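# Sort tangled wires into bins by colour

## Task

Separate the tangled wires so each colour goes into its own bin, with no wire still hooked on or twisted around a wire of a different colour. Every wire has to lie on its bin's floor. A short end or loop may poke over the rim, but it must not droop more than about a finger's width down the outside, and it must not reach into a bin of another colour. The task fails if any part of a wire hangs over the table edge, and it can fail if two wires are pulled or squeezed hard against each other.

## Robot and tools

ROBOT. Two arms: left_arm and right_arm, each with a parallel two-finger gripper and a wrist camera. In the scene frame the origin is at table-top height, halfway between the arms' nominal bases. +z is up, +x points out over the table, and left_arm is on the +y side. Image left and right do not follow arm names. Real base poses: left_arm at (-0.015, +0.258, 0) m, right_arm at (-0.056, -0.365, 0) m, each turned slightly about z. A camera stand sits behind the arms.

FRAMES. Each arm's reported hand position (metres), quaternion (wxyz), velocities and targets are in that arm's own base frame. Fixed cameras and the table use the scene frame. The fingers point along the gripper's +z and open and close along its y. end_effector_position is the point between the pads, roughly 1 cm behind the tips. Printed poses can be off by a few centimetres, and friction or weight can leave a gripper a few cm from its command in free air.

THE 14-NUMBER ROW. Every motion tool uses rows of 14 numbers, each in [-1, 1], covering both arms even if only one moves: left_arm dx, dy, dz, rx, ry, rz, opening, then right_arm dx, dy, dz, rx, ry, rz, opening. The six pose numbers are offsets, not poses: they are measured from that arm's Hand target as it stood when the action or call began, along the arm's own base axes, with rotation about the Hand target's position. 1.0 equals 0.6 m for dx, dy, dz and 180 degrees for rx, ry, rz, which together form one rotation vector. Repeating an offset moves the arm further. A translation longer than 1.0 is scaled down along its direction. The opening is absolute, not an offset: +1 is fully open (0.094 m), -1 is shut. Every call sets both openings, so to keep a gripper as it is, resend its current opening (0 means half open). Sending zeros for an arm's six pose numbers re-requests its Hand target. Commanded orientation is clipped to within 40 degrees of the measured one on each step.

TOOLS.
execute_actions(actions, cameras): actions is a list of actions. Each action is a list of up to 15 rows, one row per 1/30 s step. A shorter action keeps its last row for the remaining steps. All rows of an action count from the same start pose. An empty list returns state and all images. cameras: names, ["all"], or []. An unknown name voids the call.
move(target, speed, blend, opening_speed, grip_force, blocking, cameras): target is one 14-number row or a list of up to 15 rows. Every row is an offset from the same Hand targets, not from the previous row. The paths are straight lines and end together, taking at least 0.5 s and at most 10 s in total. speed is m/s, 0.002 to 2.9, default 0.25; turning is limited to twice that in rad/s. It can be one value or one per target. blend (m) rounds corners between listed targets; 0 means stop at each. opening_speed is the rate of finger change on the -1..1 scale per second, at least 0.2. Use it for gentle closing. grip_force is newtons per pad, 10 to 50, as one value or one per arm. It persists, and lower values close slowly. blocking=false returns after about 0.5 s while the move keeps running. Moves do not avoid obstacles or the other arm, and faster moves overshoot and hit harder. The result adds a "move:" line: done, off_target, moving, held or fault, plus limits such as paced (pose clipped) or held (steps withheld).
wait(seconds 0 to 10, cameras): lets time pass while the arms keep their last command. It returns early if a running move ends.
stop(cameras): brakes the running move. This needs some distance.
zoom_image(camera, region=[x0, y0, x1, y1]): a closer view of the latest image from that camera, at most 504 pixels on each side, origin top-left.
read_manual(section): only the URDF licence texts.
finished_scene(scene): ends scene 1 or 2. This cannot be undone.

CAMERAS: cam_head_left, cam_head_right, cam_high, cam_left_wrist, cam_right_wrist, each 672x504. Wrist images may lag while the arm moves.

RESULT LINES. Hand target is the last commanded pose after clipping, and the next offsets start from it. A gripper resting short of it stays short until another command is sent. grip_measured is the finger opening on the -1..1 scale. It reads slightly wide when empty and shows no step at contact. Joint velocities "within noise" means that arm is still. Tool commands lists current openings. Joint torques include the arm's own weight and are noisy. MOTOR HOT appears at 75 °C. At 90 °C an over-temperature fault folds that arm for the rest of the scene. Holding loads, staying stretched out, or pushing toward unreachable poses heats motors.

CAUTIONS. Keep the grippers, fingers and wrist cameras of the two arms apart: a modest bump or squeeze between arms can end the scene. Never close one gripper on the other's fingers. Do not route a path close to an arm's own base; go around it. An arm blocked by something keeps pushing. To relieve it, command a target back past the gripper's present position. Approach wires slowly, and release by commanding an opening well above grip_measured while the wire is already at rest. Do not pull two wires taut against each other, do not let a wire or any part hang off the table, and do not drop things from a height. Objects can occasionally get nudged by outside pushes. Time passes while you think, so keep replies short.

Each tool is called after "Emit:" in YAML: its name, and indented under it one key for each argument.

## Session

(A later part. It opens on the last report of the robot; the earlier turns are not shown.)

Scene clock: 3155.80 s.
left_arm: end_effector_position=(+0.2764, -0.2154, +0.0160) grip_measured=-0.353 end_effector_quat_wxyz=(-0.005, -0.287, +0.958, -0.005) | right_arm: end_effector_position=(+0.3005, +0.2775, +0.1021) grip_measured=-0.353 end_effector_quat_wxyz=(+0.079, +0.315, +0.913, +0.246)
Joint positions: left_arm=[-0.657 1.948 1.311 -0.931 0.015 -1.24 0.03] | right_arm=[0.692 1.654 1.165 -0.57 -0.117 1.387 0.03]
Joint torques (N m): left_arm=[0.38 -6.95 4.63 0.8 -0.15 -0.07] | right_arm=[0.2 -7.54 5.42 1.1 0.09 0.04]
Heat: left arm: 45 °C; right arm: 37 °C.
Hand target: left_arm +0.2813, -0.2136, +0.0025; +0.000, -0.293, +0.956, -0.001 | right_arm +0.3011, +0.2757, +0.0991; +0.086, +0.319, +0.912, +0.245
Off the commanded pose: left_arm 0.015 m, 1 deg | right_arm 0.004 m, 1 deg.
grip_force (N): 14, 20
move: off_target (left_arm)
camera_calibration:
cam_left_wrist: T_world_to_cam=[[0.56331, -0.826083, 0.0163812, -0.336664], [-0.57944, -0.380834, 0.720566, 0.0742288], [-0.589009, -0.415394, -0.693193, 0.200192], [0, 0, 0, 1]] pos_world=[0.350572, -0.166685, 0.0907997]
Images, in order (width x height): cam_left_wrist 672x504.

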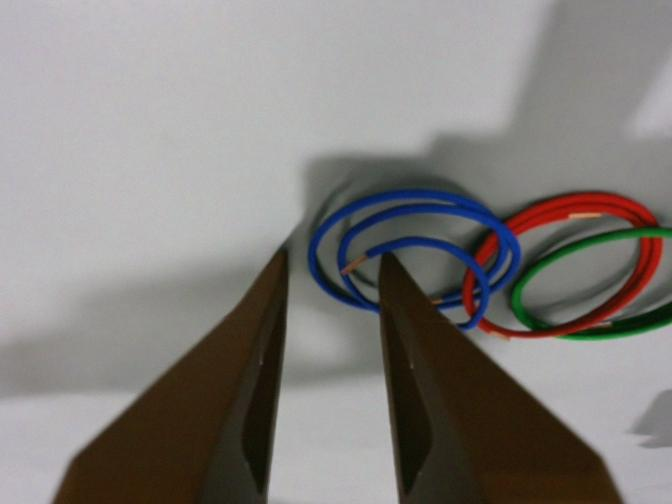

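Emit:
move:
  target: [0, 0, 0, 0, 0, 0, -1, 0, 0, 0, 0, 0, 0, -0.35]
  speed: 0.05
  grip_force: [20, 20]
  cameras: ["cam_left_wrist"]

Scene clock: 3164.27 s.
left_arm: end_effector_position=(+0.2801, -0.2182, +0.0161) grip_measured=-0.899 end_effector_quat_wxyz=(+0.000, -0.287, +0.958, -0.013) | right_arm: end_effector_position=(+0.3005, +0.2775, +0.1021) grip_measured=-0.353 end_effector_quat_wxyz=(+0.079, +0.315, +0.913, +0.246)
Joint positions: left_arm=[-0.657 1.948 1.311 -0.912 0.015 -1.24 0.005] | right_arm=[0.692 1.654 1.165 -0.57 -0.117 1.387 0.03]
Joint torques (N m): left_arm=[0.36 -6.95 4.67 0.63 -0.14 -0.07] | right_arm=[0.27 -7.41 5.52 1.09 0.08 0.06]
Heat: left arm: 45 °C; right arm: 37 °C.
Hand target: left_arm +0.2814, -0.2136, +0.0025; +0.000, -0.293, +0.956, -0.001 | right_arm +0.3011, +0.2757, +0.0991; +0.086, +0.319, +0.912, +0.245
Off the commanded pose: left_arm 0.014 m, 2 deg | right_arm 0.004 m, 1 deg.
grip_force (N): 20, 20
move: off_target (left_arm)
camera_calibration:
cam_left_wrist: T_world_to_cam=[[0.562993, -0.825755, 0.0341715, -0.341221], [-0.590024, -0.372633, 0.716251, 0.0799824], [-0.578715, -0.423406, -0.697005, 0.196639], [0, 0, 0, 1]] pos_world=[0.353094, -0.168702, 0.0914313]
Images, in order (width x height): cam_left_wrist 672x504.

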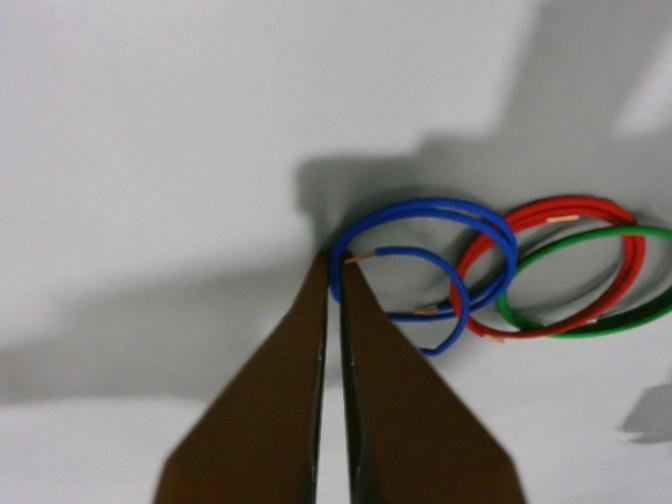

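Emit:
move:
  target:
    - [0, 0, 0.02, 0, 0, 0, -1, 0, 0, 0, 0, 0, 0, -0.35]
    - [-0.0327, 0.0483, 0.02, 0, 0, 0, -1, 0, 0, 0, 0, 0, 0, -0.35]
    - [-0.0398, 0.0893, 0.02, 0, 0, 0, -1, 0, 0, 0, 0, 0, 0, -0.35]
  speed: 0.12
  blend: [0.005, 0.01, 0]
  cameras: ["cam_left_wrist"]

Scene clock: 3185.63 s.
left_arm: end_effector_position=(+0.2633, -0.1706, +0.0149) grip_measured=-0.902 end_effector_quat_wxyz=(-0.001, -0.292, +0.956, -0.017) | right_arm: end_effector_position=(+0.3005, +0.2775, +0.1021) grip_measured=-0.353 end_effector_quat_wxyz=(+0.079, +0.315, +0.913, +0.246)
Joint positions: left_arm=[-0.565 1.804 1.112 -0.855 0.024 -1.157 0.005] | right_arm=[0.692 1.654 1.165 -0.57 -0.117 1.387 0.03]
Joint torques (N m): left_arm=[0.38 -8.96 3.9 0.17 -0.22 0.03] | right_arm=[0.1 -7.42 5.56 1.11 0.11 0.04]
Heat: left arm: 44 °C; right arm: 37 °C.
Hand target: left_arm +0.2574, -0.1599, +0.0145; +0.000, -0.293, +0.956, -0.001 | right_arm +0.3011, +0.2757, +0.0991; +0.086, +0.319, +0.912, +0.245
Off the commanded pose: left_arm 0.012 m, 2 deg | right_arm 0.004 m, 1 deg.
grip_force (N): 20, 20
move: off_target (left_arm)
camera_calibration:
cam_left_wrist: T_world_to_cam=[[0.571024, -0.819944, 0.0402916, -0.293693], [-0.585686, -0.372509, 0.719867, 0.0874961], [-0.575241, -0.43466, -0.692942, 0.203363], [0, 0, 0, 1]] pos_world=[0.335934, -0.119825, 0.0897666]
Images, in order (width x height): cam_left_wrist 672x504.

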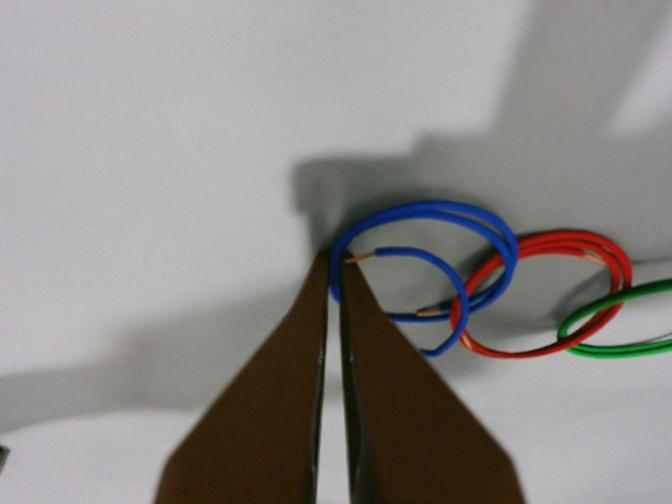

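Emit:
move:
  target:
    - [0.0108, 0.0403, 0, 0, 0, 0, -1, 0, 0, 0, 0, 0, 0, -0.35]
    - [0.0643, 0.1042, 0, 0, 0, 0, -1, 0, 0, 0, 0, 0, 0, -0.35]
  speed: 0.12
  blend: [0.01, 0]
  cameras: ["cam_left_wrist"]

Scene clock: 3192.27 s.
left_arm: end_effector_position=(+0.2921, -0.0990, +0.0155) grip_measured=-0.902 end_effector_quat_wxyz=(-0.001, -0.296, +0.955, -0.012) | right_arm: end_effector_position=(+0.3005, +0.2775, +0.1021) grip_measured=-0.353 end_effector_quat_wxyz=(+0.079, +0.315, +0.913, +0.246)
Joint positions: left_arm=[-0.318 1.795 1.104 -0.867 0.021 -0.919 0.005] | right_arm=[0.692 1.654 1.165 -0.57 -0.117 1.387 0.03]
Joint torques (N m): left_arm=[-0.32 -6.01 7.72 0.19 -0.21 0.04] | right_arm=[0.2 -7.54 5.53 1.1 0.1 0.06]
Heat: left arm: 44 °C; right arm: 37 °C.
Hand target: left_arm +0.2961, -0.0974, +0.0145; +0.000, -0.294, +0.956, -0.001 | right_arm +0.3011, +0.2757, +0.0991; +0.086, +0.319, +0.912, +0.245
Off the commanded pose: left_arm 0.004 m, 1 deg | right_arm 0.004 m, 1 deg.
grip_force (N): 20, 20
move: done
camera_calibration:
cam_left_wrist: T_world_to_cam=[[0.578418, -0.815139, 0.0313179, -0.253014], [-0.58024, -0.384142, 0.718162, 0.127996], [-0.573371, -0.433569, -0.695171, 0.25106], [0, 0, 0, 1]] pos_world=[0.364567, -0.048221, 0.0905318]
Images, in order (width x height): cam_left_wrist 672x504.

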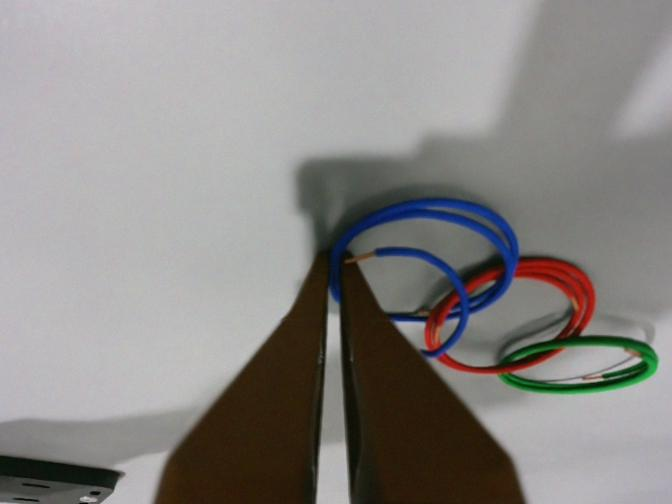

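Emit:
move:
  target:
    - [0.05, 0.006, 0, 0, 0, 0, -1, 0, 0, 0, 0, 0, 0, -0.35]
    - [0.082, -0.045, 0, 0, 0, 0, -1, 0, 0, 0, 0, 0, 0, -0.35]
  speed: 0.12
  blend: [0.01, 0]
  cameras: ["cam_left_wrist"]

Scene clock: 3218.87 s.
left_arm: end_effector_position=(+0.3418, -0.1270, +0.0177) grip_measured=-0.902 end_effector_quat_wxyz=(+0.001, -0.289, +0.957, -0.012) | right_arm: end_effector_position=(+0.3005, +0.2775, +0.1021) grip_measured=-0.353 end_effector_quat_wxyz=(+0.079, +0.315, +0.913, +0.246)
Joint positions: left_arm=[-0.349 1.983 1.369 -0.94 0.018 -0.936 0.005] | right_arm=[0.692 1.654 1.165 -0.57 -0.117 1.387 0.03]
Joint torques (N m): left_arm=[0.03 -7.61 7.9 0.21 -0.17 -0.11] | right_arm=[0.23 -7.58 5.38 1.14 0.11 0.04]
Heat: left arm: 44 °C; right arm: 37 °C.
Hand target: left_arm +0.3453, -0.1244, +0.0144; +0.000, -0.294, +0.956, -0.001 | right_arm +0.3011, +0.2757, +0.0991; +0.086, +0.319, +0.912, +0.245
Off the commanded pose: left_arm 0.005 m, 1 deg | right_arm 0.004 m, 1 deg.
grip_force (N): 20, 20
move: done
camera_calibration:
cam_left_wrist: T_world_to_cam=[[0.566096, -0.823664, 0.0333602, -0.301436], [-0.589318, -0.376072, 0.715034, 0.14855], [-0.576402, -0.424438, -0.698293, 0.271212], [0, 0, 0, 1]] pos_world=[0.414512, -0.077304, 0.0932231]
Images, in order (width x height): cam_left_wrist 672x504.

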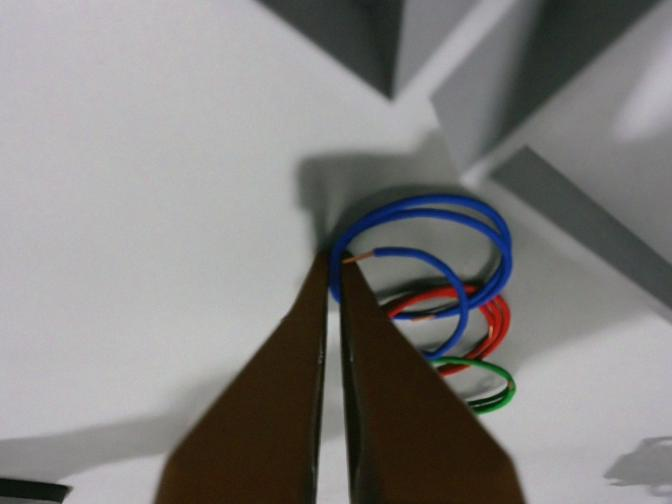

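Emit:
zoom_image:
  camera: "cam_left_wrist"
  region: [320, 180, 560, 430]

Scaled by 2.016 from the camera's 672x504 image, which has a finer 960x720 frame.

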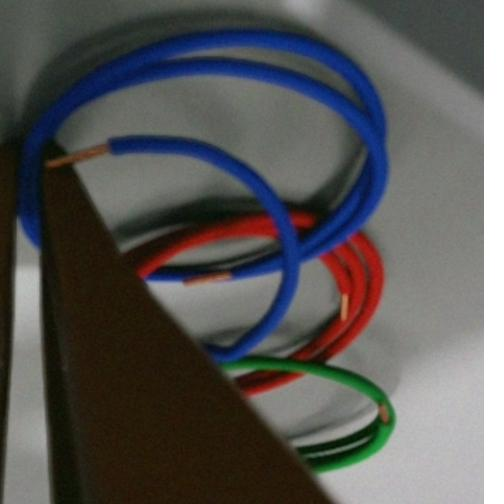

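Emit:
move:
  target: [0, 0, 0, 0, 0, 0, -1, -0.0263, 0.0978, -0.0293, 0, 0, 0, -0.35]
  speed: 0.15
  cameras: ["cam_right_wrist", "cam_high"]

Scene clock: 3296.83 s.
left_arm: end_effector_position=(+0.3417, -0.1270, +0.0177) grip_measured=-0.902 end_effector_quat_wxyz=(+0.001, -0.289, +0.957, -0.012) | right_arm: end_effector_position=(+0.2739, +0.3269, +0.0717) grip_measured=-0.353 end_effector_quat_wxyz=(+0.071, +0.315, +0.918, +0.230)
Joint positions: left_arm=[-0.349 1.983 1.369 -0.94 0.018 -0.936 0.005] | right_arm=[0.854 1.768 1.187 -0.504 -0.04 1.525 0.03]
Joint torques (N m): left_arm=[0.05 -7.61 7.92 0.19 -0.18 -0.07] | right_arm=[-0.16 -7.62 9.59 1.04 0.16 0.04]
Heat: left arm: 42 °C; right arm: 38 °C.
Hand target: left_arm +0.3453, -0.1244, +0.0144; +0.000, -0.294, +0.956, -0.001 | right_arm +0.2853, +0.3342, +0.0814; +0.086, +0.319, +0.912, +0.245
Off the commanded pose: left_arm 0.006 m, 1 deg | right_arm 0.017 m, 2 deg.
grip_force (N): 20, 20
move: off_target (right_arm)
camera_calibration:
cam_right_wrist: T_world_to_cam=[[-0.537155, -0.720183, -0.439091, 0.411045], [-0.747879, 0.165923, 0.642765, 0.113072], [-0.390053, 0.673651, -0.627736, 0.0488918], [0, 0, 0, 1]] pos_world=[0.32443, 0.24433, 0.138498]
Images, in order (width x height): cam_high 672x504, cam_right_wrist 672x504.

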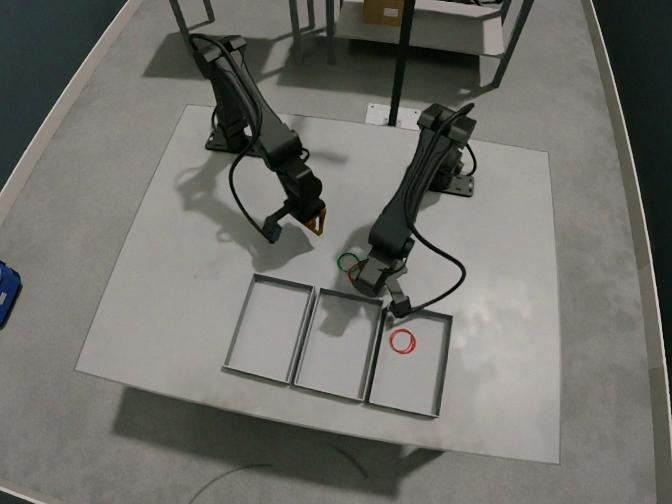

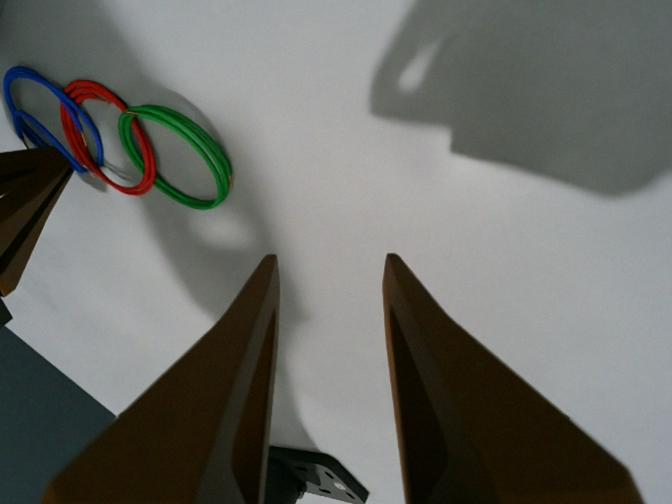

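Emit:
zoom_image:
  camera: "cam_right_wrist"
  region: [0, 50, 260, 230]

Scaled by 1.938 from the camera's 672x504 image, which has a finer 960x720 frame.

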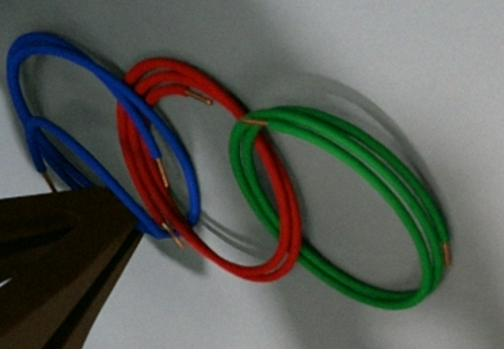

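Emit:
zoom_image:
  camera: "cam_high"
  region: [280, 190, 420, 300]

Scaled by 3.600 from the camera's 672x504 image, which has a finer 960x720 frame.

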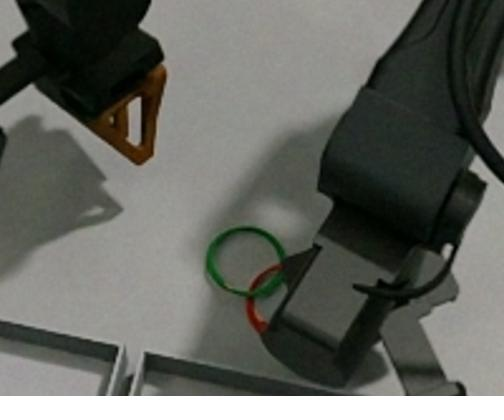

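Emit:
move:
  target: [0, 0, 0, 0, 0, 0, -1, 0.0272, 0.0758, 0.0068, 0, 0, 0, -0.35]
  speed: 0.12
  cameras: ["cam_right_wrist"]

Scene clock: 3342.93 s.
left_arm: end_effector_position=(+0.3417, -0.1270, +0.0177) grip_measured=-0.902 end_effector_quat_wxyz=(+0.001, -0.289, +0.957, -0.012) | right_arm: end_effector_position=(+0.2968, +0.3775, +0.0810) grip_measured=-0.353 end_effector_quat_wxyz=(+0.079, +0.314, +0.913, +0.247)
Joint positions: left_arm=[-0.349 1.983 1.369 -0.94 0.018 -0.936 0.005] | right_arm=[0.896 1.927 1.413 -0.533 -0.018 1.563 0.03]
Joint torques (N m): left_arm=[0.03 -7.61 7.92 0.19 -0.17 -0.08] | right_arm=[0.09 -8.72 9.83 0.77 0.18 0.06]
Heat: left arm: 41 °C; right arm: 38 °C.
Hand target: left_arm +0.3453, -0.1244, +0.0144; +0.000, -0.294, +0.956, -0.001 | right_arm +0.3016, +0.3797, +0.0853; +0.086, +0.319, +0.912, +0.245
Off the commanded pose: left_arm 0.006 m, 1 deg | right_arm 0.007 m, 1 deg.
grip_force (N): 20, 20
move: done
camera_calibration:
cam_right_wrist: T_world_to_cam=[[-0.528496, -0.705675, -0.471927, 0.458493], [-0.762839, 0.150822, 0.628753, 0.127087], [-0.372518, 0.692297, -0.618025, 0.0166323], [0, 0, 0, 1]] pos_world=[0.345454, 0.292865, 0.146748]
Images, in order (width x height): cam_right_wrist 672x504.

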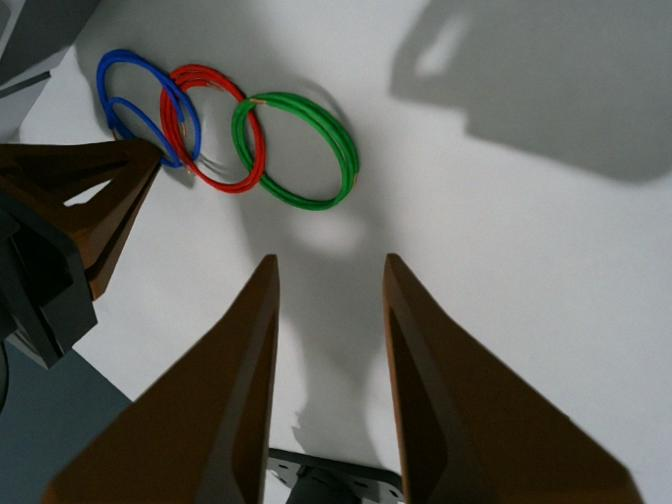

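Emit:
zoom_image:
  camera: "cam_right_wrist"
  region: [80, 30, 400, 270]

Scaled by 1.575 from the camera's 672x504 image, which has a finer 960x720 frame.

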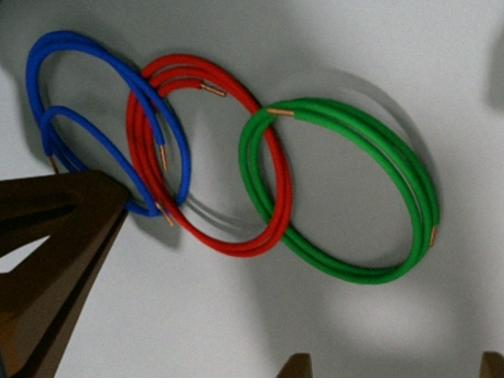

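Emit:
move:
  target: [0, 0, 0, 0, 0, 0, -1, 0.004, 0.0043, -0.036, 0, 0, 0, -0.35]
  speed: 0.1
  cameras: ["cam_right_wrist"]

Scene clock: 3358.10 s.
left_arm: end_effector_position=(+0.3417, -0.1270, +0.0177) grip_measured=-0.902 end_effector_quat_wxyz=(+0.001, -0.289, +0.957, -0.012) | right_arm: end_effector_position=(+0.3008, +0.3824, +0.0680) grip_measured=-0.353 end_effector_quat_wxyz=(+0.078, +0.315, +0.913, +0.246)
Joint positions: left_arm=[-0.349 1.983 1.369 -0.94 0.018 -0.936 0.005] | right_arm=[0.896 1.965 1.413 -0.496 -0.018 1.564 0.03]
Joint torques (N m): left_arm=[0.08 -7.62 7.92 0.2 -0.17 -0.07] | right_arm=[0.03 -9.03 6.48 1.1 0.15 0.04]
Heat: left arm: 41 °C; right arm: 38 °C.
Hand target: left_arm +0.3453, -0.1244, +0.0144; +0.000, -0.294, +0.956, -0.001 | right_arm +0.3040, +0.3824, +0.0638; +0.086, +0.319, +0.912, +0.245
Off the commanded pose: left_arm 0.006 m, 1 deg | right_arm 0.005 m, 1 deg.
grip_force (N): 20, 20
move: done
camera_calibration:
cam_right_wrist: T_world_to_cam=[[-0.529105, -0.705876, -0.470942, 0.458094], [-0.762264, 0.151534, 0.629278, 0.137136], [-0.372828, 0.691936, -0.618242, 0.00681056], [0, 0, 0, 1]] pos_world=[0.349453, 0.297865, 0.13365]
Images, in order (width x height): cam_right_wrist 672x504.

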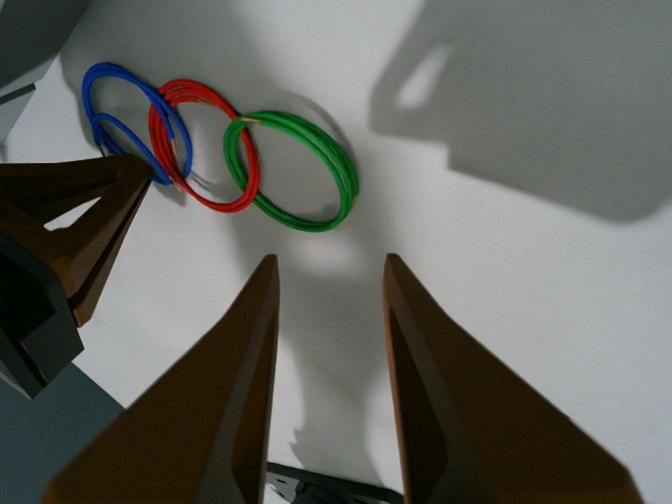

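Emit:
move:
  target: [0, 0, 0, 0, 0, 0, -1, -0.002, -0.002, -0.033, 0, 0, 0, -0.35]
  speed: 0.1
  cameras: ["cam_right_wrist"]

Scene clock: 3369.90 s.
left_arm: end_effector_position=(+0.3417, -0.1270, +0.0177) grip_measured=-0.902 end_effector_quat_wxyz=(+0.001, -0.289, +0.957, -0.012) | right_arm: end_effector_position=(+0.3020, +0.3839, +0.0516) grip_measured=-0.353 end_effector_quat_wxyz=(+0.080, +0.314, +0.912, +0.251)
Joint positions: left_arm=[-0.349 1.983 1.369 -0.94 0.018 -0.936 0.005] | right_arm=[0.896 1.987 1.371 -0.422 -0.017 1.564 0.03]
Joint torques (N m): left_arm=[0.05 -7.62 7.92 0.19 -0.18 -0.07] | right_arm=[0.13 -9.22 5.41 1.08 0.19 0.07]
Heat: left arm: 41 °C; right arm: 38 °C.
Hand target: left_arm +0.3453, -0.1244, +0.0144; +0.000, -0.294, +0.956, -0.001 | right_arm +0.3029, +0.3812, +0.0441; +0.086, +0.319, +0.912, +0.245
Off the commanded pose: left_arm 0.006 m, 1 deg | right_arm 0.008 m, 1 deg.
grip_force (N): 20, 20
move: done
camera_calibration:
cam_right_wrist: T_world_to_cam=[[-0.526329, -0.702321, -0.479294, 0.450304], [-0.766105, 0.147166, 0.62564, 0.151191], [-0.368865, 0.696482, -0.615509, -0.00698507], [0, 0, 0, 1]] pos_world=[0.35026, 0.298873, 0.116937]
Images, in order (width x height): cam_right_wrist 672x504.

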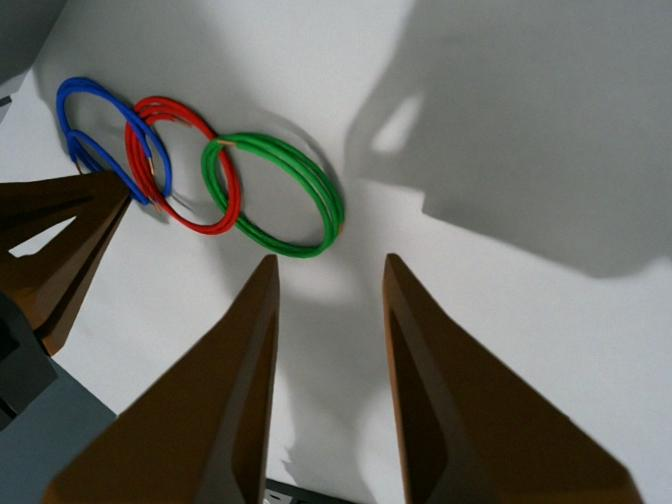

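Emit:
move:
  target: [0, 0, 0, 0, 0, 0, -1, 0.003, 0.003, -0.02, 0, 0, 0, -0.35]
  speed: 0.08
  cameras: ["cam_right_wrist"]

Scene clock: 3377.97 s.
left_arm: end_effector_position=(+0.3417, -0.1270, +0.0177) grip_measured=-0.902 end_effector_quat_wxyz=(+0.001, -0.289, +0.957, -0.012) | right_arm: end_effector_position=(+0.3039, +0.3862, +0.0405) grip_measured=-0.353 end_effector_quat_wxyz=(+0.080, +0.314, +0.912, +0.252)
Joint positions: left_arm=[-0.349 1.983 1.369 -0.94 0.018 -0.936 0.005] | right_arm=[0.896 2.012 1.36 -0.384 -0.017 1.564 0.03]
Joint torques (N m): left_arm=[0.05 -7.62 7.94 0.2 -0.18 -0.07] | right_arm=[0.09 -9.21 5.29 1.08 0.17 0.06]
Heat: left arm: 41 °C; right arm: 38 °C.
Hand target: left_arm +0.3453, -0.1244, +0.0144; +0.000, -0.294, +0.956, -0.001 | right_arm +0.3047, +0.3830, +0.0321; +0.086, +0.319, +0.912, +0.245
Off the commanded pose: left_arm 0.006 m, 1 deg | right_arm 0.009 m, 1 deg.
grip_force (N): 20, 20
move: done
camera_calibration:
cam_right_wrist: T_world_to_cam=[[-0.52576, -0.701634, -0.480922, 0.447242], [-0.766829, 0.14624, 0.62497, 0.159798], [-0.368171, 0.697369, -0.61492, -0.0152613], [0, 0, 0, 1]] pos_world=[0.352061, 0.301074, 0.105835]
Images, in order (width x height): cam_right_wrist 672x504.

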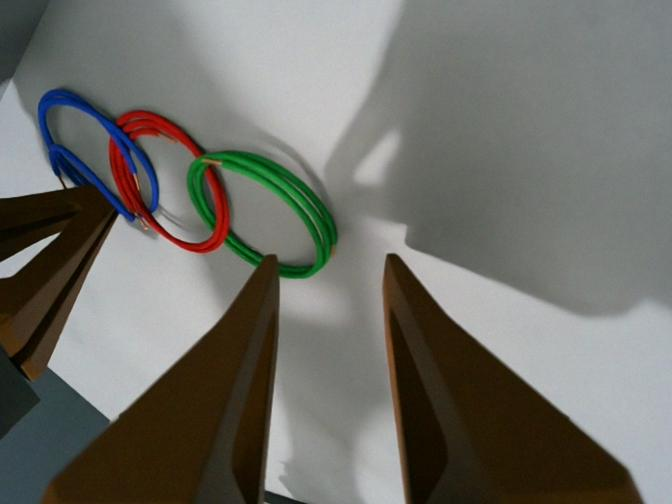

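Emit:
move:
  target: [0, 0, 0, 0, 0, 0, -1, 0.004, 0.003, -0.018, 0, 0, 0, -0.35]
  speed: 0.08
  cameras: ["cam_right_wrist"]

Scene clock: 3387.77 s.
left_arm: end_effector_position=(+0.3417, -0.1270, +0.0177) grip_measured=-0.902 end_effector_quat_wxyz=(+0.001, -0.289, +0.957, -0.012) | right_arm: end_effector_position=(+0.3070, +0.3901, +0.0322) grip_measured=-0.353 end_effector_quat_wxyz=(+0.082, +0.314, +0.911, +0.255)
Joint positions: left_arm=[-0.349 1.983 1.369 -0.94 0.018 -0.936 0.005] | right_arm=[0.896 2.039 1.36 -0.351 -0.017 1.564 0.03]
Joint torques (N m): left_arm=[0.03 -7.6 7.92 0.2 -0.17 -0.08] | right_arm=[-0.02 -9.36 4.9 1.12 0.17 0.04]
Heat: left arm: 41 °C; right arm: 38 °C.
Hand target: left_arm +0.3453, -0.1244, +0.0144; +0.000, -0.294, +0.956, -0.001 | right_arm +0.3071, +0.3848, +0.0214; +0.086, +0.319, +0.912, +0.245
Off the commanded pose: left_arm 0.006 m, 1 deg | right_arm 0.012 m, 1 deg.
grip_force (N): 20, 20
move: off_target (right_arm)
camera_calibration:
cam_right_wrist: T_world_to_cam=[[-0.52382, -0.699128, -0.486656, 0.44619], [-0.769386, 0.143112, 0.622547, 0.168849], [-0.365593, 0.700528, -0.612864, -0.0239823], [0, 0, 0, 1]] pos_world=[0.354865, 0.30458, 0.0973267]
Images, in order (width x height): cam_right_wrist 672x504.

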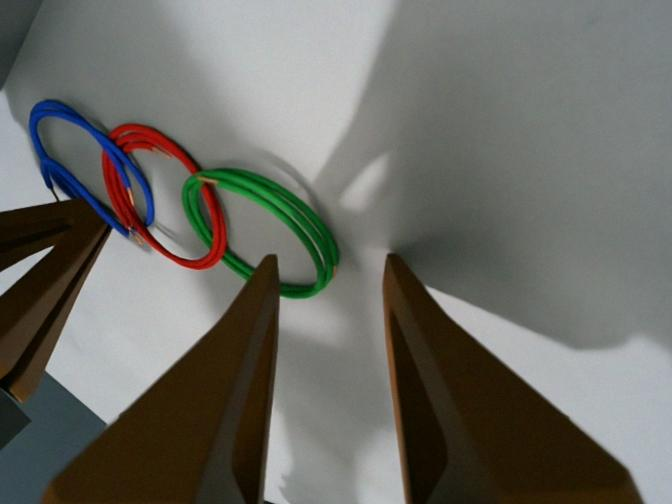

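Emit:
zoom_image:
  camera: "cam_right_wrist"
  region: [160, 140, 420, 340]

Scaled by 1.938 from the camera's 672x504 image, which has a finer 960x720 frame.

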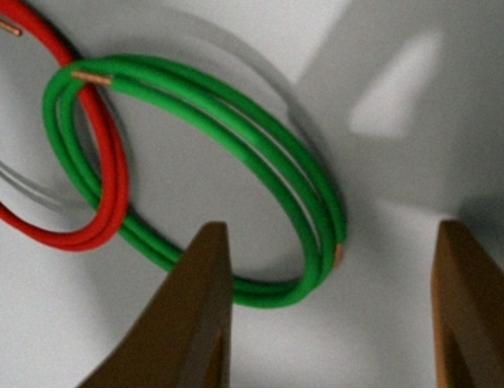

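Emit:
move:
  target: [0, 0, 0, 0, 0, 0, -1, 0, 0, 0, 0, 0, 0, -0.62]
  speed: 0.05

Emit:
move:
  target: [0, 0, 0, 0, 0, 0, -1, 0.002, 0.002, -0.016, 0, 0, 0, -0.62]
  speed: 0.05
  cameras: ["cam_right_wrist"]

Scene clock: 3412.63 s.
left_arm: end_effector_position=(+0.3417, -0.1270, +0.0177) grip_measured=-0.902 end_effector_quat_wxyz=(+0.001, -0.289, +0.957, -0.012) | right_arm: end_effector_position=(+0.3070, +0.3901, +0.0323) grip_measured=-0.617 end_effector_quat_wxyz=(+0.082, +0.314, +0.911, +0.255)
Joint positions: left_arm=[-0.349 1.983 1.369 -0.94 0.018 -0.936 0.005] | right_arm=[0.896 2.039 1.36 -0.351 -0.017 1.564 0.018]
Joint torques (N m): left_arm=[0.06 -7.62 7.92 0.19 -0.17 -0.07] | right_arm=[-0.12 -9.29 4.78 1.1 0.16 0.05]
Heat: left arm: 41 °C; right arm: 38 °C.
Hand target: left_arm +0.3453, -0.1244, +0.0144; +0.000, -0.294, +0.956, -0.001 | right_arm +0.3071, +0.3847, +0.0213; +0.086, +0.319, +0.912, +0.245
Off the commanded pose: left_arm 0.006 m, 1 deg | right_arm 0.012 m, 1 deg.
grip_force (N): 20, 20
move: off_target (right_arm)

Scene clock: 3413.47 s.
left_arm: end_effector_position=(+0.3417, -0.1270, +0.0177) grip_measured=-0.902 end_effector_quat_wxyz=(+0.001, -0.289, +0.957, -0.012) | right_arm: end_effector_position=(+0.3086, +0.3920, +0.0257) grip_measured=-0.617 end_effector_quat_wxyz=(+0.083, +0.314, +0.910, +0.258)
Joint positions: left_arm=[-0.349 1.983 1.369 -0.94 0.018 -0.936 0.005] | right_arm=[0.896 2.054 1.35 -0.319 -0.017 1.564 0.018]
Joint torques (N m): left_arm=[0.06 -7.64 7.92 0.19 -0.17 -0.07] | right_arm=[-0.16 -8.81 4.94 1.08 0.17 0.01]
Heat: left arm: 41 °C; right arm: 38 °C.
Hand target: left_arm +0.3453, -0.1244, +0.0144; +0.000, -0.294, +0.956, -0.001 | right_arm +0.3082, +0.3860, +0.0117; +0.086, +0.319, +0.912, +0.245
Off the commanded pose: left_arm 0.006 m, 1 deg | right_arm 0.015 m, 2 deg.
grip_force (N): 20, 20
move: off_target (right_arm)
camera_calibration:
cam_right_wrist: T_world_to_cam=[[-0.521774, -0.696018, -0.493265, 0.443531], [-0.77232, 0.139829, 0.619653, 0.176188], [-0.362316, 0.704278, -0.610508, -0.0312625], [0, 0, 0, 1]] pos_world=[0.35617, 0.306087, 0.090517]
Images, in order (width x height): cam_right_wrist 672x504.

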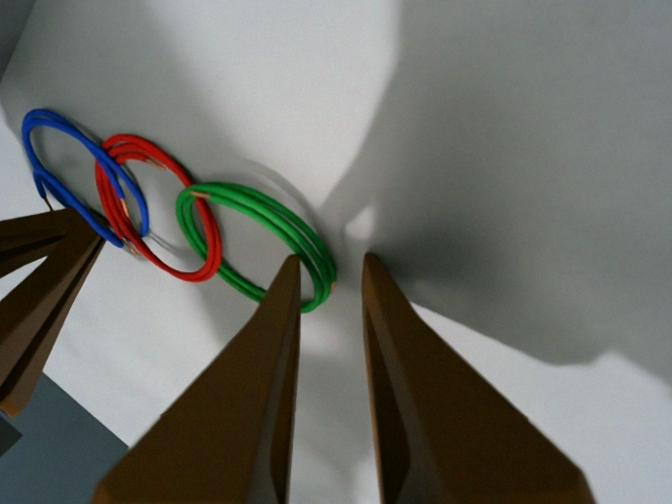

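Emit:
zoom_image:
  camera: "cam_right_wrist"
  region: [220, 190, 420, 340]

Scaled by 2.520 from the camera's 672x504 image, which has a finer 960x720 frame.

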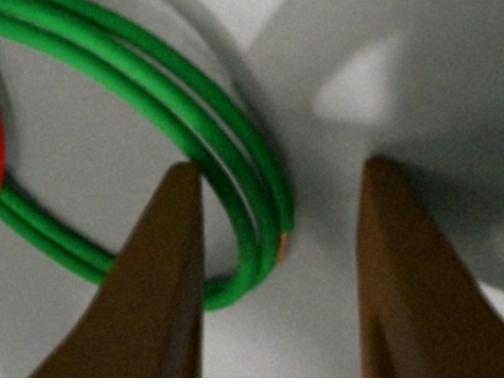

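Emit:
move:
  target: [0, 0, 0, 0, 0, 0, -1, 0.001, 0.0015, -0.006, 0, 0, 0, -1]
  speed: 0.05
  cameras: ["cam_right_wrist"]

Scene clock: 3423.37 s.
left_arm: end_effector_position=(+0.3414, -0.1269, +0.0177) grip_measured=-0.902 end_effector_quat_wxyz=(+0.000, -0.289, +0.957, -0.012) | right_arm: end_effector_position=(+0.3104, +0.3942, +0.0224) grip_measured=-0.927 end_effector_quat_wxyz=(+0.084, +0.313, +0.909, +0.261)
Joint positions: left_arm=[-0.349 1.983 1.369 -0.941 0.018 -0.936 0.005] | right_arm=[0.896 2.066 1.35 -0.299 -0.017 1.564 0.003]
Joint torques (N m): left_arm=[0.06 -7.6 7.94 0.2 -0.18 -0.07] | right_arm=[-0.05 -8.98 4.9 1.05 0.13 0.02]
Heat: left arm: 41 °C; right arm: 39 °C.
Hand target: left_arm +0.3453, -0.1244, +0.0144; +0.000, -0.294, +0.956, -0.001 | right_arm +0.3089, +0.3869, +0.0081; +0.086, +0.319, +0.912, +0.245
Off the commanded pose: left_arm 0.006 m, 1 deg | right_arm 0.016 m, 2 deg.
grip_force (N): 20, 20
move: off_target (right_arm)
camera_calibration:
cam_right_wrist: T_world_to_cam=[[-0.51963, -0.693338, -0.499267, 0.442792], [-0.775006, 0.136517, 0.617033, 0.181529], [-0.359654, 0.707563, -0.608279, -0.0364204], [0, 0, 0, 1]] pos_world=[0.357675, 0.307993, 0.0869084]
Images, in order (width x height): cam_right_wrist 672x504.

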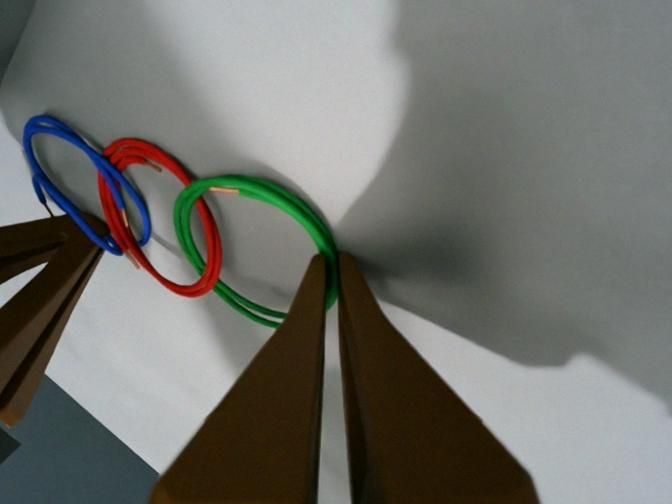

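Emit:
move:
  target:
    - [-0.0136, -0.021, 0, 0, 0, 0, -1, 0, 0, 0.008, 0, 0, 0, -1]
    - [-0.1008, -0.1432, 0, 0, 0, 0, -1, -0.085, -0.1237, 0.012, 0, 0, 0, -1]
  speed: 0.1
  blend: [0.002, 0]
  cameras: ["cam_right_wrist", "cam_left_wrist", "cam_high"]

Scene clock: 3436.77 s.
left_arm: end_effector_position=(+0.2931, -0.2087, +0.0161) grip_measured=-0.902 end_effector_quat_wxyz=(+0.008, -0.294, +0.956, +0.001) | right_arm: end_effector_position=(+0.2635, +0.3242, +0.0191) grip_measured=-0.930 end_effector_quat_wxyz=(+0.086, +0.321, +0.907, +0.261)
Joint positions: left_arm=[-0.629 1.977 1.352 -0.939 -0.014 -1.225 0.005] | right_arm=[0.879 1.794 0.946 -0.167 -0.017 1.563 0.003]
Joint torques (N m): left_arm=[-0.88 -10.36 3.89 0.37 0.11 -0.1] | right_arm=[-0.4 -9.37 4.07 0.77 0.06 -0.11]
Heat: left arm: 41 °C; right arm: 39 °C.
Hand target: left_arm +0.2848, -0.2103, +0.0145; +0.000, -0.294, +0.956, -0.001 | right_arm +0.2579, +0.3126, +0.0153; +0.086, +0.319, +0.912, +0.245
Off the commanded pose: left_arm 0.009 m, 1 deg | right_arm 0.013 m, 2 deg.
grip_force (N): 20, 20
move: off_target (right_arm)
camera_calibration:
cam_left_wrist: T_world_to_cam=[[0.574149, -0.818665, 0.0118781, -0.342103], [-0.58932, -0.403146, 0.700125, 0.0849609], [-0.568379, -0.408976, -0.713921, 0.208443], [0, 0, 0, 1]] pos_world=[0.364962, -0.160568, 0.0933919]
cam_right_wrist: T_world_to_cam=[[-0.5306, -0.684521, -0.499896, 0.368328], [-0.773125, 0.149069, 0.616487, 0.15214], [-0.347479, 0.71359, -0.608316, -0.0108926], [0, 0, 0, 1]] pos_world=[0.309273, 0.237221, 0.083707]
Images, in order (width x height): cam_high 672x504, cam_left_wrist 672x504, cam_right_wrist 672x504.

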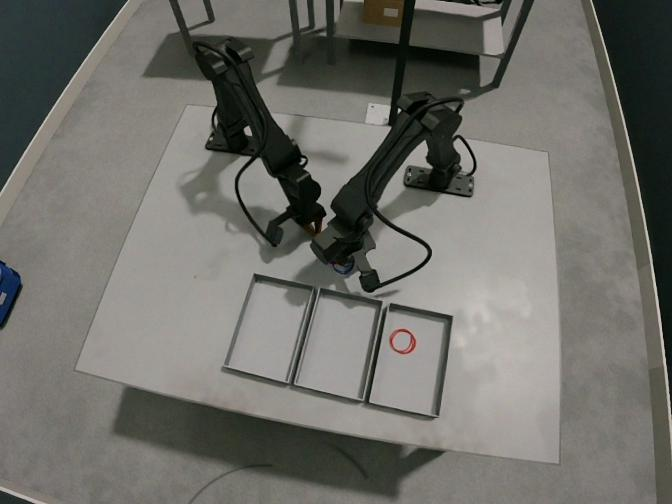

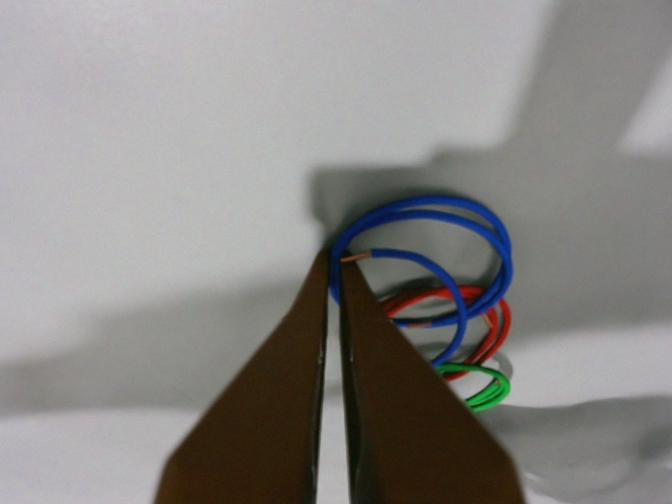

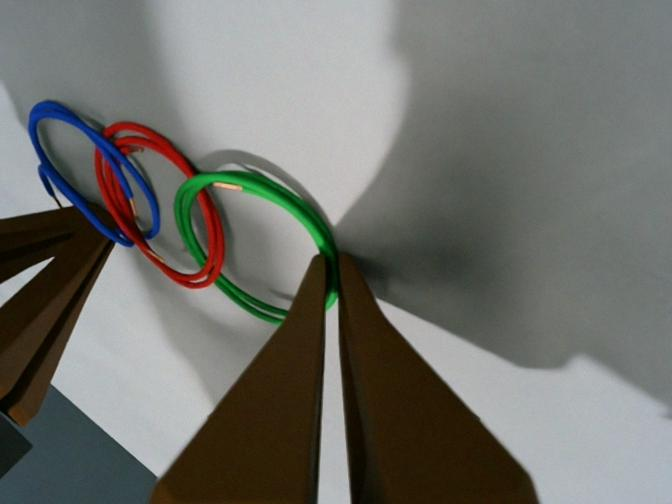

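Emit:
zoom_image:
  camera: "cam_right_wrist"
  region: [20, 90, 240, 290]

Emit:
zoom_image:
  camera: "cam_left_wrist"
  region: [320, 180, 540, 420]

Scaled by 2.291 from the camera's 672x504 image, which has a finer 960x720 frame.

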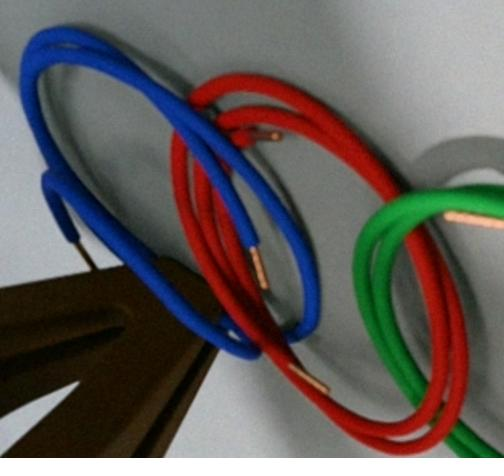

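Scaled by 2.100 from the camera's 672x504 image, which has a finer 960x720 frame.

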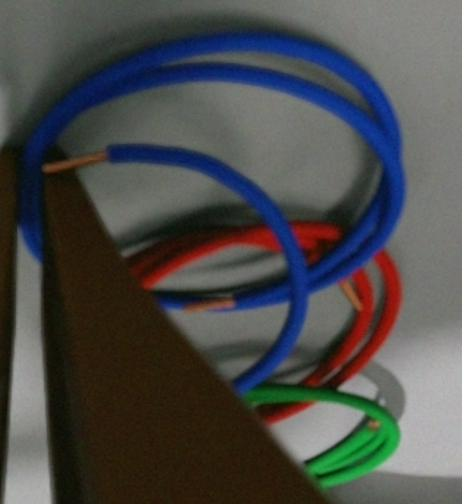

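Emit:
move:
  target:
    - [-0.0103, -0.0096, 0.013, 0, 0, 0.1, -1, -0.0333, 0.0292, 0.006, 0, 0, 0, -1]
    - [-0.0156, -0.0183, 0.013, 0, 0, 0.1722, -1, -0.0588, 0.0653, 0.006, 0, 0, 0, -1]
  speed: 0.1
  blend: [0.003, 0]
  cameras: ["cam_right_wrist", "cam_left_wrist"]

Scene clock: 3496.20 s.
left_arm: end_effector_position=(+0.2840, -0.2182, +0.0162) grip_measured=-0.902 end_effector_quat_wxyz=(+0.007, -0.540, +0.842, +0.002) | right_arm: end_effector_position=(+0.2246, +0.3503, +0.0196) grip_measured=-0.930 end_effector_quat_wxyz=(+0.088, +0.319, +0.908, +0.256)
Joint positions: left_arm=[-0.665 1.976 1.352 -0.946 -0.014 -1.807 0.005] | right_arm=[1.026 1.793 0.954 -0.187 0.064 1.683 0.003]
Joint torques (N m): left_arm=[-1.25 -11.37 4.97 0.14 0.11 -0.07] | right_arm=[0.62 -6.82 8.35 0.65 0.08 0.05]
Heat: left arm: 43 °C; right arm: 37 °C.
Hand target: left_arm +0.2755, -0.2213, +0.0223; +0.001, -0.538, +0.843, -0.001 | right_arm +0.2225, +0.3518, +0.0189; +0.086, +0.319, +0.912, +0.245
Off the commanded pose: left_arm 0.011 m, 1 deg | right_arm 0.003 m, 1 deg.
grip_force (N): 20, 20
move: off_target (left_arm)
camera_calibration:
cam_left_wrist: T_world_to_cam=[[0.915396, -0.402309, 0.0140919, -0.35075], [-0.295631, -0.648081, 0.70185, -0.0612511], [-0.273228, -0.646636, -0.712185, 0.0637113], [0, 0, 0, 1]] pos_world=[0.320375, -0.139608, 0.093306]
cam_right_wrist: T_world_to_cam=[[-0.528077, -0.691858, -0.49241, 0.367636], [-0.773871, 0.153318, 0.614506, 0.11666], [-0.349656, 0.705568, -0.616372, -0.0393123], [0, 0, 0, 1]] pos_world=[0.270674, 0.264203, 0.0851085]
Images, in order (width x height): cam_left_wrist 672x504, cam_right_wrist 672x504.

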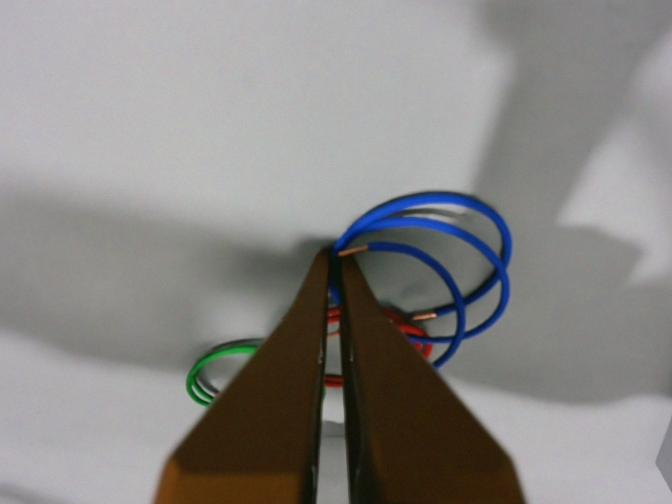

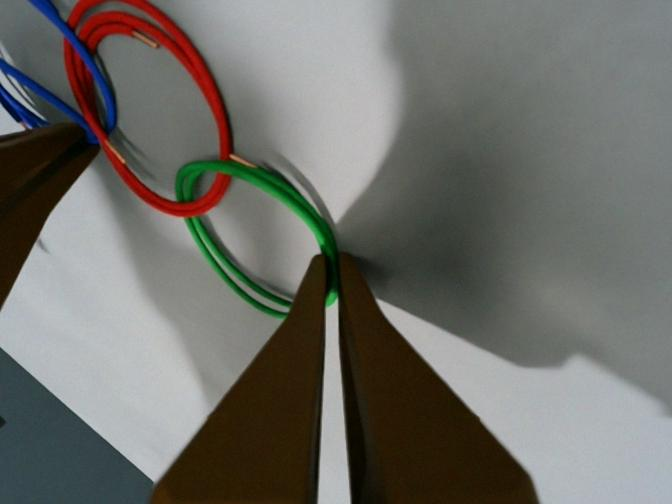

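Emit:
zoom_image:
  camera: "cam_left_wrist"
  region: [300, 170, 540, 410]

Emit:
zoom_image:
  camera: "cam_right_wrist"
  region: [0, 0, 260, 230]

Scaled by 2.100 from the camera's 672x504 image, which has a finer 960x720 frame.

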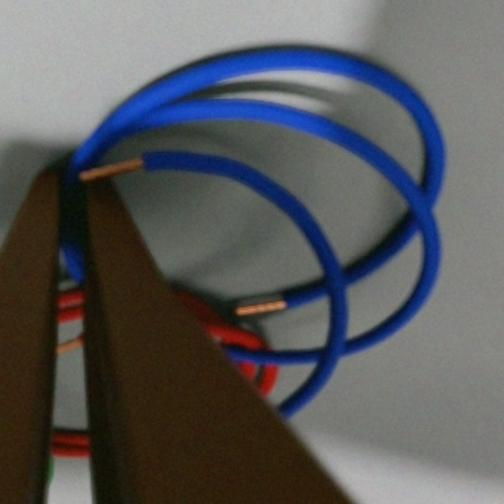

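Scaled by 1.938 from the camera's 672x504 image, which has a finer 960x720 frame.

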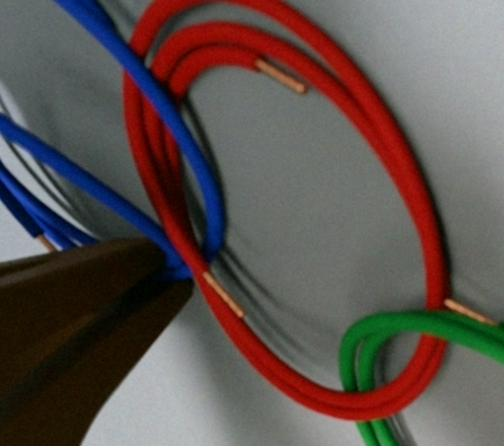

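Emit:
move:
  target: [0, 0, -0.008, 0, 0, 0, -0.35, 0, 0, 0, 0, 0, 0, -1]
  speed: 0.05
  opening_speed: 1.0

Emit:
move:
  target:
    - [0, 0, 0.1167, 0, 0, 0, -0.35, 0, 0, 0, 0, 0, 0, -1]
    - [0.0848, -0.0097, 0.1167, 0, 0, -0.7967, -0.35, 0, 0, 0, 0, 0, 0, -1]
  speed: [0.2, 0.5]
  blend: [0.01, 0]
  cameras: ["cam_left_wrist"]

Scene clock: 3535.40 s.
left_arm: end_effector_position=(+0.2768, -0.2176, +0.0165) grip_measured=-0.353 end_effector_quat_wxyz=(-0.001, -0.538, +0.843, +0.010) | right_arm: end_effector_position=(+0.2246, +0.3503, +0.0196) grip_measured=-0.930 end_effector_quat_wxyz=(+0.088, +0.319, +0.908, +0.256)
Joint positions: left_arm=[-0.672 1.973 1.349 -0.966 -0.005 -1.808 0.03] | right_arm=[1.026 1.793 0.954 -0.187 0.064 1.683 0.003]
Joint torques (N m): left_arm=[-0.75 -10.55 4.36 0.53 0.02 -0.08] | right_arm=[0.61 -6.87 8.31 0.68 0.05 0.06]
Heat: left arm: 45 °C; right arm: 37 °C.
Hand target: left_arm +0.2754, -0.2213, +0.0175; +0.001, -0.538, +0.843, -0.001 | right_arm +0.2225, +0.3518, +0.0189; +0.086, +0.319, +0.912, +0.245
Off the commanded pose: left_arm 0.004 m, 1 deg | right_arm 0.003 m, 1 deg.
grip_force (N): 20, 20
move: done

Scene clock: 3539.27 s.
left_arm: end_effector_position=(+0.3214, -0.2266, +0.0910) grip_measured=-0.353 end_effector_quat_wxyz=(+0.004, +0.631, +0.776, -0.001) | right_arm: end_effector_position=(+0.2246, +0.3503, +0.0196) grip_measured=-0.930 end_effector_quat_wxyz=(+0.088, +0.319, +0.908, +0.256)
Joint positions: left_arm=[-0.616 2.04 1.75 -1.273 0.002 0.749 0.03] | right_arm=[1.026 1.793 0.954 -0.187 0.064 1.683 0.003]
Joint torques (N m): left_arm=[0.43 -8.35 8.51 0.23 -0.03 0.01] | right_arm=[0.58 -6.84 8.29 0.67 0.08 0.05]
Heat: left arm: 45 °C; right arm: 37 °C.
Hand target: left_arm +0.3263, -0.2271, +0.0874; +0.000, +0.631, +0.776, -0.001 | right_arm +0.2225, +0.3519, +0.0189; +0.086, +0.319, +0.912, +0.245
Off the commanded pose: left_arm 0.006 m, 1 deg | right_arm 0.003 m, 1 deg.
grip_force (N): 20, 20
move: done
camera_calibration:
cam_left_wrist: T_world_to_cam=[[-0.975603, -0.219482, 0.00512307, 0.260531], [-0.151843, 0.691431, 0.706305, 0.14879], [-0.158563, 0.688295, -0.707889, 0.387104], [0, 0, 0, 1]] pos_world=[0.338148, -0.312138, 0.167601]
Images, in order (width x height): cam_left_wrist 672x504.

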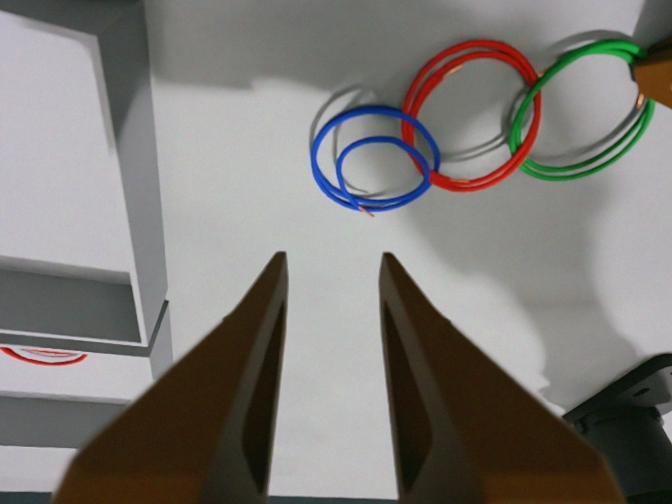

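Emit:
zoom_image:
  camera: "cam_left_wrist"
  region: [290, 20, 550, 230]

Scaled by 1.938 from the camera's 672x504 image, which has a finer 960x720 frame.

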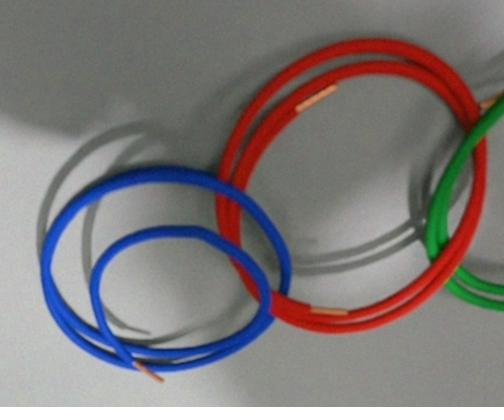

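Emit:
zoom_image:
  camera: "cam_left_wrist"
  region: [360, 85, 460, 215]

Emit:
zoom_image:
  camera: "cam_left_wrist"
  region: [295, 85, 395, 225]

Scaled by 3.877 from the camera's 672x504 image, which has a finer 960x720 frame.

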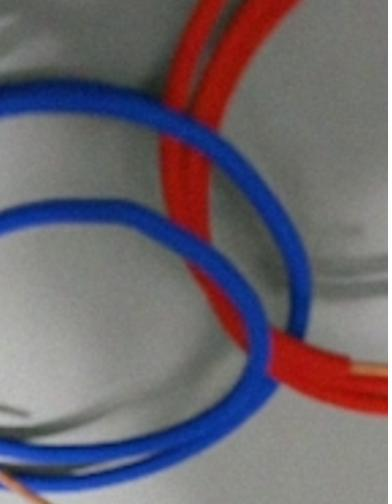

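Scaled by 3.600 from the camera's 672x504 image, which has a finer 960x720 frame.

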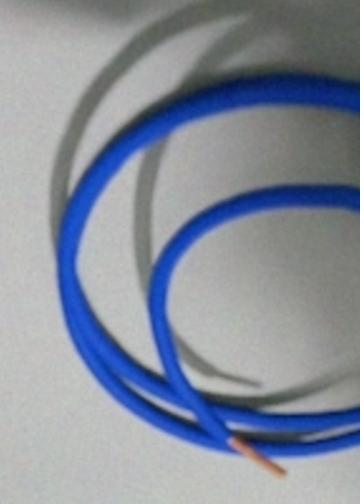

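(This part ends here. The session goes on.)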